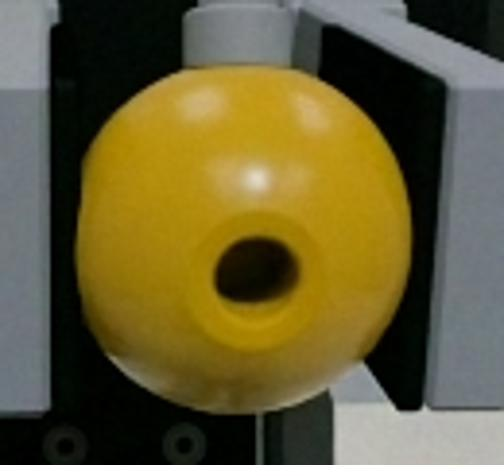

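>>> move(
  target=[
    [0,0,0,0,0,0,-1,1,0,0,-0.125,0,0,0,0,-1,-0.8,-1],
    [0,0,0,0,0,0,-1,1,0,0,-0.125,0.068,0,0,0,-1,-0.8,-1],
    [0,0,0,0,0,0,-1,1,0,0,-0.095,0.068,0,0,0,-1,-0.8,-1],
  ],
  speed=[0.1,0.1,0.04],
)

>>> move(
  target=[0,0,0,0,0,0,-1,1,0,-0.001,0.0235,-0.0005,0,0,0,-1,-0.8,-1],
  speed=0.012,
  cameras=["cam_right_wrist"],
)

Scene clock: 1395.17 s.
left_arm: end_effector_position=(+0.2509, +0.0502, +0.2998) position_measured=154 object_status=2 end_effector_quat_wxyz=(+0.708, +0.706, -0.007, -0.001) | right_arm: end_effector_position=(+0.2506, -0.0145, +0.2997) position_measured=232 object_status=2 end_effector_quat_wxyz=(+0.700, -0.713, +0.024, -0.020)
Joint positions: left_arm=[-0.199 -0.474 -0.301 -1.719 1.43 3.17] | right_arm=[0.53 -0.396 -0.389 1.981 1.167 1.495]
Joint torques (N m): left_arm=[-0.82 -10.58 -21.71 -1.08 2.43 -0.01] | right_arm=[2.26 -8.96 -25.24 1.16 1.18 -0.69]
Hand target: left_arm +0.2509, +0.0502, +0.2998; +0.708, +0.706, -0.007, -0.001 | right_arm +0.2505, -0.0145, +0.2997; +0.700, -0.713, +0.024, -0.020
Off the commanded pose: left_arm 0.000 m, 0 deg | right_arm 0.000 m, 0 deg.
move: done

Scene clock: 1396.63 s.
left_arm: end_effector_position=(+0.2509, +0.0502, +0.2998) position_measured=154 object_status=2 end_effector_quat_wxyz=(+0.708, +0.706, -0.007, -0.001) | right_arm: end_effector_position=(+0.2500, -0.0004, +0.2994) position_measured=232 object_status=2 end_effector_quat_wxyz=(+0.700, -0.713, +0.024, -0.020)
Joint positions: left_arm=[-0.199 -0.474 -0.301 -1.719 1.43 3.17] | right_arm=[0.579 -0.367 -0.414 2.024 1.136 1.475]
Joint torques (N m): left_arm=[-0.93 -10.66 -21.75 -1.13 2.56 -0.03] | right_arm=[3.22 -9.17 -26.12 1.31 1.46 -0.67]
Hand target: left_arm +0.2509, +0.0502, +0.2998; +0.708, +0.706, -0.007, -0.001 | right_arm +0.2499, -0.0004, +0.2994; +0.700, -0.713, +0.024, -0.020
Off the commanded pose: left_arm 0.000 m, 0 deg | right_arm 0.000 m, 0 deg.
move: done
Images, in order (width x height): cam_right_wrist 672x504.

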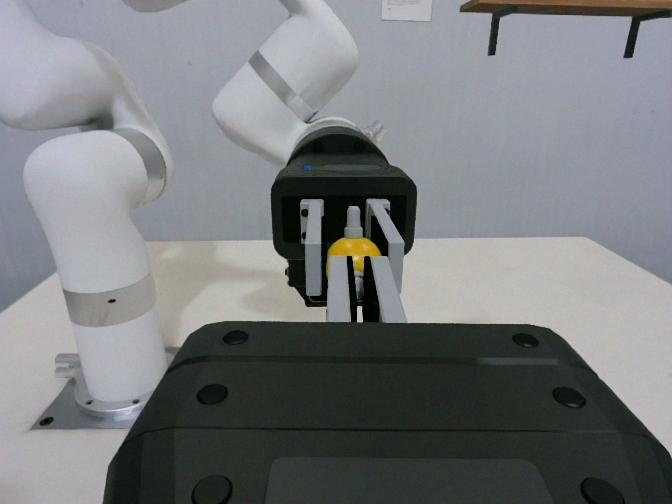

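>>> move(
  target=[0,0,0,0,0,0,-1,1,0,0,0,0,0,0,0,0,-0.5,-0.5],
  speed=0.05,
)

>>> move(
  target=[
    [0,0,0,0,0,0,-1,1,0,0,-0.035,0,0,0,0,0,-0.5,-0.5],
    [0,0,0,0,0,0,-1,1,0,0.0003,-0.035,-0.0025,0.01333,0,0.0033,-1,-0.5,0],
    [0,0,0,0,0,0,-1,1,0,0.0003,-0.014,-0.0025,0.01333,0,0.0033,-1,-0.5,0],
  ],
  speed=[0.06,0.06,0.03],
)

>>> move(
  target=[0,0,0,0,0,0,-1,1,0,0,0.0015,0,0,0,0,-1,-0.5,0],
  speed=0.004,
)

>>> move(
  target=[0,0,0,0,0,0,-1,1,0,0,0.0015,0,0,0,0,-1,-0.5,0],
  speed=0.004,
)

>>> move(
  target=[0,0,0,0,0,0,-1,1,0,0,0.0015,0,0,0,0,-1,-0.5,0],
  speed=0.004,
)

>>> move(
  target=[0,0,0,0,0,0,-1,1,0,0,0.0015,0,0,0,0,-1,-0.5,0],
  speed=0.004,
)

>>> move(
  target=[0,0,0,0,0,0,-1,1,0,0,0.0015,0,0,0,0,-1,-0.5,0],
  speed=0.004,
)

Scene clock: 1401.23 s.
left_arm: end_effector_position=(+0.2509, +0.0502, +0.2998) position_measured=154 object_status=2 end_effector_quat_wxyz=(+0.708, +0.706, -0.007, -0.001) | right_arm: end_effector_position=(+0.2499, -0.0003, +0.2994) position_measured=152 object_status=3 end_effector_quat_wxyz=(+0.700, -0.713, +0.024, -0.020)
Joint positions: left_arm=[-0.199 -0.474 -0.301 -1.719 1.43 3.17] | right_arm=[0.579 -0.367 -0.414 2.024 1.137 1.475]
Joint torques (N m): left_arm=[-0.57 -10.79 -22.69 -1.17 2.38 -0.07] | right_arm=[-1 -9.86 -23.88 0.95 1.82 -0.71]
Hand target: left_arm +0.2509, +0.0502, +0.2998; +0.708, +0.706, -0.007, -0.001 | right_arm +0.2499, -0.0004, +0.2994; +0.700, -0.713, +0.024, -0.020
Off the commanded pose: left_arm 0.000 m, 0 deg | right_arm 0.000 m, 0 deg.
move: done

Scene clock: 1403.93 s.
left_arm: end_effector_position=(+0.2509, +0.0502, +0.2998) position_measured=154 object_status=2 end_effector_quat_wxyz=(+0.708, +0.706, -0.007, -0.001) | right_arm: end_effector_position=(+0.2501, -0.0088, +0.2979) position_measured=252 object_status=3 end_effector_quat_wxyz=(+0.715, -0.699, +0.020, -0.016)
Joint positions: left_arm=[-0.199 -0.474 -0.301 -1.719 1.43 3.17] | right_arm=[0.529 -0.346 -0.394 2.016 1.225 1.447]
Joint torques (N m): left_arm=[-0.54 -10.6 -22.76 -1.12 2.04 0.03] | right_arm=[2.07 -9.41 -24.73 1.32 1.31 -0.73]
Hand target: left_arm +0.2509, +0.0502, +0.2998; +0.708, +0.706, -0.007, -0.001 | right_arm +0.2501, -0.0088, +0.2979; +0.715, -0.699, +0.020, -0.016
Off the commanded pose: left_arm 0.000 m, 0 deg | right_arm 0.000 m, 0 deg.
move: done

Scene clock: 1404.63 s.
left_arm: end_effector_position=(+0.2509, +0.0502, +0.2998) position_measured=154 object_status=2 end_effector_quat_wxyz=(+0.708, +0.706, -0.007, -0.001) | right_arm: end_effector_position=(+0.2501, -0.0079, +0.2979) position_measured=252 object_status=3 end_effector_quat_wxyz=(+0.715, -0.699, +0.020, -0.016)
Joint positions: left_arm=[-0.199 -0.474 -0.301 -1.719 1.43 3.17] | right_arm=[0.532 -0.345 -0.396 2.018 1.223 1.446]
Joint torques (N m): left_arm=[-0.81 -10.96 -22.58 -1.08 1.91 -0.09] | right_arm=[2.1 -9.42 -24.7 1.26 1.26 -0.72]
Hand target: left_arm +0.2509, +0.0502, +0.2998; +0.708, +0.706, -0.007, -0.001 | right_arm +0.2501, -0.0079, +0.2979; +0.715, -0.699, +0.020, -0.016
Off the commanded pose: left_arm 0.000 m, 0 deg | right_arm 0.000 m, 0 deg.
move: done

Scene clock: 1405.33 s.
left_arm: end_effector_position=(+0.2509, +0.0502, +0.2998) position_measured=154 object_status=2 end_effector_quat_wxyz=(+0.708, +0.706, -0.007, -0.001) | right_arm: end_effector_position=(+0.2501, -0.0070, +0.2979) position_measured=252 object_status=3 end_effector_quat_wxyz=(+0.715, -0.699, +0.020, -0.016)
Joint positions: left_arm=[-0.199 -0.474 -0.301 -1.719 1.43 3.17] | right_arm=[0.535 -0.343 -0.398 2.021 1.221 1.445]
Joint torques (N m): left_arm=[-0.52 -10.73 -22.78 -1.14 1.95 0.03] | right_arm=[2.1 -9.36 -24.58 1.23 1.35 -0.76]
Hand target: left_arm +0.2509, +0.0502, +0.2998; +0.708, +0.706, -0.007, -0.001 | right_arm +0.2501, -0.0070, +0.2979; +0.715, -0.699, +0.020, -0.016
Off the commanded pose: left_arm 0.000 m, 0 deg | right_arm 0.000 m, 0 deg.
move: done

Scene clock: 1406.03 s.
left_arm: end_effector_position=(+0.2509, +0.0502, +0.2998) position_measured=154 object_status=2 end_effector_quat_wxyz=(+0.708, +0.706, -0.007, -0.001) | right_arm: end_effector_position=(+0.2501, -0.0061, +0.2979) position_measured=252 object_status=3 end_effector_quat_wxyz=(+0.715, -0.699, +0.020, -0.016)
Joint positions: left_arm=[-0.199 -0.474 -0.301 -1.719 1.43 3.17] | right_arm=[0.538 -0.341 -0.399 2.024 1.219 1.444]
Joint torques (N m): left_arm=[-0.77 -10.88 -22.78 -1.16 2.03 -0.02] | right_arm=[3.56 -9.48 -25.87 1.34 1.64 -0.7]
Hand target: left_arm +0.2509, +0.0502, +0.2998; +0.708, +0.706, -0.007, -0.001 | right_arm +0.2501, -0.0061, +0.2979; +0.715, -0.699, +0.020, -0.016
Off the commanded pose: left_arm 0.000 m, 0 deg | right_arm 0.000 m, 0 deg.
move: done

Scene clock: 1406.73 s.
left_arm: end_effector_position=(+0.2509, +0.0502, +0.2997) position_measured=154 object_status=2 end_effector_quat_wxyz=(+0.708, +0.706, -0.007, -0.001) | right_arm: end_effector_position=(+0.2501, -0.0052, +0.2979) position_measured=252 object_status=3 end_effector_quat_wxyz=(+0.715, -0.699, +0.020, -0.016)
Joint positions: left_arm=[-0.199 -0.474 -0.301 -1.719 1.43 3.17] | right_arm=[0.541 -0.339 -0.401 2.026 1.217 1.443]
Joint torques (N m): left_arm=[-1.2 -10.88 -22.6 -0.95 2.41 0.05] | right_arm=[5.44 -9.6 -26.7 1.11 1.92 -0.65]
Hand target: left_arm +0.2509, +0.0502, +0.2998; +0.708, +0.706, -0.007, -0.001 | right_arm +0.2501, -0.0052, +0.2979; +0.715, -0.699, +0.020, -0.016
Off the commanded pose: left_arm 0.000 m, 0 deg | right_arm 0.000 m, 0 deg.
move: done

Scene clock: 1407.43 s.
left_arm: end_effector_position=(+0.2509, +0.0502, +0.2997) position_measured=154 object_status=2 end_effector_quat_wxyz=(+0.708, +0.706, -0.007, -0.001) | right_arm: end_effector_position=(+0.2502, -0.0043, +0.2978) position_measured=252 object_status=3 end_effector_quat_wxyz=(+0.715, -0.699, +0.020, -0.016)
Joint positions: left_arm=[-0.199 -0.474 -0.301 -1.719 1.43 3.17] | right_arm=[0.544 -0.337 -0.403 2.029 1.215 1.442]
Joint torques (N m): left_arm=[-10.07 -10.92 -25.63 -1.11 4.28 0.04] | right_arm=[13.7 -9.1 -30.15 0.53 3.81 -0.69]
Hand target: left_arm +0.2509, +0.0502, +0.2998; +0.708, +0.706, -0.007, -0.001 | right_arm +0.2501, -0.0043, +0.2979; +0.715, -0.699, +0.020, -0.016
Off the commanded pose: left_arm 0.000 m, 0 deg | right_arm 0.000 m, 0 deg.
move: done

>>> move(
  target=[0,0,0,0,0,0,-1,1,0,0,0.0015,0,0,0,0,-1,-0.5,0],
  speed=0.004,
)

>>> move(
  target=[0,0,0,0,0,0,-1,1,0,0,0.0015,0,0,0,0,-1,-0.5,0],
  speed=0.004,
)

>>> wait(
  seconds=3,
)

Scene clock: 1409.90 s.
left_arm: end_effector_position=(+0.2509, +0.0502, +0.2997) position_measured=154 object_status=2 end_effector_quat_wxyz=(+0.708, +0.706, -0.007, -0.001) | right_arm: end_effector_position=(+0.2502, -0.0034, +0.2978) position_measured=252 object_status=3 end_effector_quat_wxyz=(+0.715, -0.699, +0.020, -0.016)
Joint positions: left_arm=[-0.199 -0.474 -0.301 -1.719 1.43 3.17] | right_arm=[0.547 -0.335 -0.405 2.031 1.214 1.441]
Joint torques (N m): left_arm=[-21.42 -11.22 -27.37 -1.12 7.21 0.01] | right_arm=[23.42 -8.67 -36.08 0.35 5.64 -0.76]
Hand target: left_arm +0.2509, +0.0502, +0.2998; +0.708, +0.706, -0.007, -0.001 | right_arm +0.2501, -0.0034, +0.2979; +0.715, -0.699, +0.020, -0.016
Off the commanded pose: left_arm 0.000 m, 0 deg | right_arm 0.000 m, 0 deg.
move: done

Scene clock: 1410.60 s.
left_arm: end_effector_position=(+0.2510, +0.0503, +0.2997) position_measured=154 object_status=2 end_effector_quat_wxyz=(+0.708, +0.706, -0.007, -0.001) | right_arm: end_effector_position=(+0.2505, -0.0028, +0.2978) position_measured=252 object_status=3 end_effector_quat_wxyz=(+0.715, -0.699, +0.021, -0.016)
Joint positions: left_arm=[-0.199 -0.474 -0.301 -1.719 1.43 3.17] | right_arm=[0.549 -0.334 -0.406 2.034 1.212 1.44]
Joint torques (N m): left_arm=[-28.82 -11.25 -28.73 -1.01 10.07 0.02] | right_arm=[28.44 -8.35 -41.63 0.69 6.58 -0.76]
Hand target: left_arm +0.2509, +0.0502, +0.2998; +0.708, +0.706, -0.007, -0.001 | right_arm +0.2501, -0.0025, +0.2979; +0.715, -0.699, +0.020, -0.016
Off the commanded pose: left_arm 0.000 m, 0 deg | right_arm 0.000 m, 0 deg.
move: done

Scene clock: 1413.60 s.
left_arm: end_effector_position=(+0.2510, +0.0503, +0.2998) position_measured=154 object_status=2 end_effector_quat_wxyz=(+0.708, +0.706, -0.007, -0.001) | right_arm: end_effector_position=(+0.2505, -0.0027, +0.2979) position_measured=252 object_status=3 end_effector_quat_wxyz=(+0.715, -0.699, +0.021, -0.016)
Joint positions: left_arm=[-0.199 -0.474 -0.301 -1.719 1.43 3.17] | right_arm=[0.549 -0.334 -0.406 2.034 1.212 1.44]
Joint torques (N m): left_arm=[-29.06 -11.08 -28.79 -0.93 10.49 -0.03] | right_arm=[28.57 -9.18 -40.92 0.58 7.27 -0.7]
Hand target: left_arm +0.2509, +0.0502, +0.2998; +0.708, +0.706, -0.007, -0.001 | right_arm +0.2501, -0.0025, +0.2979; +0.715, -0.699, +0.020, -0.016
Tool commands: left_gripper/position=-1.0 left_gripper/force_limit=+1.0 left_gripper/speed=+0.0 right_gripper/position=-1.0 right_gripper/force_limit=-0.5 right_gripper/speed=+0.0
Off the commanded pose: left_arm 0.000 m, 0 deg | right_arm 0.000 m, 0 deg.
wait: 3.00 s; at rest by 0.17 s

>>> move(
  target=[
    [0,0,0,0,0,0,-1,1,0,0,0.0012,0,0,0,0,-1,-0.5,0],
    [0,0,0,0,0,0,-1,1,0,0,0.0012,0.001,0,0,0,-1,-0.5,0],
    [0,0,0,0,0,0,-1,1,0,0.001,0.0012,0.0,0,0,0,-1,-0.5,0],
    [0,0,0,0,0,0,-1,1,0,0,0.0012,-0.001,0,0,0,-1,-0.5,0],
    [0,0,0,0,0,0,-1,1,0,-0.001,0.0012,0.0,0,0,0,-1,-0.5,0],
    [0,0,0,0,0,0,-1,1,0,0,0.0012,0.0,0,0,0,-1,-0.5,0],
  ],
  speed=0.004,
  blend=0.0003,
)

>>> wait(
  seconds=2,
)

Scene clock: 1418.30 s.
left_arm: end_effector_position=(+0.2513, +0.0506, +0.2997) position_measured=154 object_status=2 end_effector_quat_wxyz=(+0.708, +0.706, -0.006, -0.001) | right_arm: end_effector_position=(+0.2507, -0.0021, +0.2978) position_measured=252 object_status=3 end_effector_quat_wxyz=(+0.715, -0.699, +0.021, -0.016)
Joint positions: left_arm=[-0.198 -0.474 -0.301 -1.719 1.43 3.17] | right_arm=[0.551 -0.332 -0.408 2.036 1.21 1.439]
Joint torques (N m): left_arm=[-34.33 -11.2 -30.88 -1.71 10.18 0.04] | right_arm=[30.49 -8.8 -44.07 -0.63 8.72 0.62]
Hand target: left_arm +0.2509, +0.0502, +0.2998; +0.708, +0.706, -0.007, -0.001 | right_arm +0.2501, -0.0017, +0.2979; +0.715, -0.699, +0.020, -0.016
Off the commanded pose: left_arm 0.001 m, 0 deg | right_arm 0.001 m, 0 deg.
move: done

Scene clock: 1420.30 s.
left_arm: end_effector_position=(+0.2513, +0.0506, +0.2998) position_measured=154 object_status=2 end_effector_quat_wxyz=(+0.708, +0.706, -0.006, -0.001) | right_arm: end_effector_position=(+0.2507, -0.0021, +0.2979) position_measured=252 object_status=3 end_effector_quat_wxyz=(+0.715, -0.699, +0.021, -0.016)
Joint positions: left_arm=[-0.198 -0.474 -0.301 -1.719 1.43 3.17] | right_arm=[0.551 -0.332 -0.408 2.036 1.211 1.439]
Joint torques (N m): left_arm=[-34.35 -11.2 -29.87 -1.91 10.85 0.04] | right_arm=[30.64 -8.45 -44.49 -0.24 8.72 0.7]
Hand target: left_arm +0.2509, +0.0502, +0.2998; +0.708, +0.706, -0.007, -0.001 | right_arm +0.2501, -0.0017, +0.2979; +0.715, -0.699, +0.020, -0.016
Tool commands: left_gripper/position=-1.0 left_gripper/force_limit=+1.0 left_gripper/speed=+0.0 right_gripper/position=-1.0 right_gripper/force_limit=-0.5 right_gripper/speed=+0.0
Off the commanded pose: left_arm 0.001 m, 0 deg | right_arm 0.001 m, 0 deg.
wait: 2.00 s; at rest by 0.17 s

>>> move(
  target=[
    [0,0,0,0,0,0,-1,1,0,0,-0.01,0,0,0,0,-1,-0.5,0],
    [0,0,0,0,0,0,-1,1,0,0,-0.04,0,0,0,0,-1,-0.5,0],
    [0,0,0,0,0,0,-1,1,0,0,-0.04,0,0,0,0,0,-0.5,0],
    [0,0,0,0,0,0,-1,1,0,0,0.0045,0,0,0,0,0,-0.5,0],
  ],
  speed=[0.02,0.06,0.06,0.05],
)

>>> move(
  target=[0,0,0,0,0,0,-1,1,0,0,0,0,0,0,0,-1,-0.8,-1],
  speed=0.05,
)

>>> move(
  target=[0,0,0,0,0,0,-1,1,0,0,-0.001,0,0,0,0,-1,-0.8,-1],
  speed=0.004,
)

>>> move(
  target=[0,0,0,0,0,0,-1,1,0,0,-0.001,0,0,0,0,-1,-0.8,-1],
  speed=0.004,
)

>>> wait(
  seconds=1,
)

Scene clock: 1426.57 s.
left_arm: end_effector_position=(+0.2509, +0.0502, +0.2998) position_measured=154 object_status=2 end_effector_quat_wxyz=(+0.708, +0.706, -0.007, -0.001) | right_arm: end_effector_position=(+0.2501, +0.0009, +0.2979) position_measured=152 object_status=3 end_effector_quat_wxyz=(+0.715, -0.699, +0.020, -0.016)
Joint positions: left_arm=[-0.199 -0.474 -0.301 -1.719 1.43 3.17] | right_arm=[0.562 -0.327 -0.413 2.044 1.205 1.436]
Joint torques (N m): left_arm=[2.51 -11.14 -21.59 -1.03 1.46 0.03] | right_arm=[2.2 -9.89 -24.74 1.24 1.36 -0.72]
Hand target: left_arm +0.2509, +0.0502, +0.2998; +0.708, +0.706, -0.007, -0.001 | right_arm +0.2501, +0.0010, +0.2979; +0.715, -0.699, +0.020, -0.016
Off the commanded pose: left_arm 0.000 m, 0 deg | right_arm 0.000 m, 0 deg.
move: done

Scene clock: 1427.60 s.
left_arm: end_effector_position=(+0.2508, +0.0502, +0.2997) position_measured=154 object_status=2 end_effector_quat_wxyz=(+0.708, +0.706, -0.007, -0.001) | right_arm: end_effector_position=(+0.2502, +0.0010, +0.2979) position_measured=232 object_status=2 end_effector_quat_wxyz=(+0.715, -0.699, +0.020, -0.016)
Joint positions: left_arm=[-0.199 -0.474 -0.301 -1.719 1.43 3.17] | right_arm=[0.562 -0.327 -0.413 2.044 1.205 1.436]
Joint torques (N m): left_arm=[2.47 -11.22 -23.31 -1.06 1.5 0.05] | right_arm=[2.14 -10.13 -23.56 0.56 2.08 -0.74]
Hand target: left_arm +0.2509, +0.0502, +0.2998; +0.708, +0.706, -0.007, -0.001 | right_arm +0.2501, +0.0010, +0.2979; +0.715, -0.699, +0.020, -0.016
Off the commanded pose: left_arm 0.000 m, 0 deg | right_arm 0.000 m, 0 deg.
move: done

Scene clock: 1428.30 s.
left_arm: end_effector_position=(+0.2509, +0.0502, +0.2998) position_measured=154 object_status=2 end_effector_quat_wxyz=(+0.708, +0.706, -0.007, -0.001) | right_arm: end_effector_position=(+0.2501, +0.0004, +0.2979) position_measured=232 object_status=2 end_effector_quat_wxyz=(+0.715, -0.699, +0.020, -0.016)
Joint positions: left_arm=[-0.199 -0.474 -0.301 -1.719 1.43 3.17] | right_arm=[0.56 -0.328 -0.412 2.042 1.206 1.437]
Joint torques (N m): left_arm=[2.44 -10.99 -22.35 -0.98 1.33 0.09] | right_arm=[-3.56 -11.92 -21.67 0.45 1.8 0.64]
Hand target: left_arm +0.2509, +0.0502, +0.2998; +0.708, +0.706, -0.007, -0.001 | right_arm +0.2501, +0.0004, +0.2979; +0.715, -0.699, +0.020, -0.016
Off the commanded pose: left_arm 0.000 m, 0 deg | right_arm 0.000 m, 0 deg.
move: done

Scene clock: 1429.00 s.
left_arm: end_effector_position=(+0.2509, +0.0502, +0.2998) position_measured=154 object_status=2 end_effector_quat_wxyz=(+0.708, +0.706, -0.007, -0.001) | right_arm: end_effector_position=(+0.2501, -0.0002, +0.2979) position_measured=232 object_status=2 end_effector_quat_wxyz=(+0.715, -0.699, +0.020, -0.016)
Joint positions: left_arm=[-0.199 -0.474 -0.301 -1.719 1.43 3.17] | right_arm=[0.558 -0.329 -0.411 2.04 1.208 1.437]
Joint torques (N m): left_arm=[2.54 -11.08 -21.9 -0.92 1.13 0.03] | right_arm=[-2.53 -12.04 -22.31 0.37 2.01 0.63]
Hand target: left_arm +0.2509, +0.0502, +0.2998; +0.708, +0.706, -0.007, -0.001 | right_arm +0.2501, -0.0002, +0.2979; +0.715, -0.699, +0.020, -0.016
Off the commanded pose: left_arm 0.000 m, 0 deg | right_arm 0.000 m, 0 deg.
move: done

Scene clock: 1430.00 s.
left_arm: end_effector_position=(+0.2509, +0.0502, +0.2998) position_measured=154 object_status=2 end_effector_quat_wxyz=(+0.708, +0.706, -0.007, -0.001) | right_arm: end_effector_position=(+0.2501, -0.0002, +0.2979) position_measured=232 object_status=2 end_effector_quat_wxyz=(+0.715, -0.699, +0.020, -0.016)
Joint positions: left_arm=[-0.199 -0.474 -0.301 -1.719 1.43 3.17] | right_arm=[0.558 -0.329 -0.411 2.04 1.208 1.437]
Joint torques (N m): left_arm=[2.35 -11.04 -21.85 -0.97 1.24 0.13] | right_arm=[-2.22 -11.85 -22.44 0.4 1.98 0.62]
Hand target: left_arm +0.2509, +0.0502, +0.2998; +0.708, +0.706, -0.007, -0.001 | right_arm +0.2501, -0.0002, +0.2979; +0.715, -0.699, +0.020, -0.016
Tool commands: left_gripper/position=-1.0 left_gripper/force_limit=+1.0 left_gripper/speed=+0.0 right_gripper/position=-1.0 right_gripper/force_limit=-0.8 right_gripper/speed=-1.0
Off the commanded pose: left_arm 0.000 m, 0 deg | right_arm 0.000 m, 0 deg.
wait: 1.00 s; at rest by 0.17 s


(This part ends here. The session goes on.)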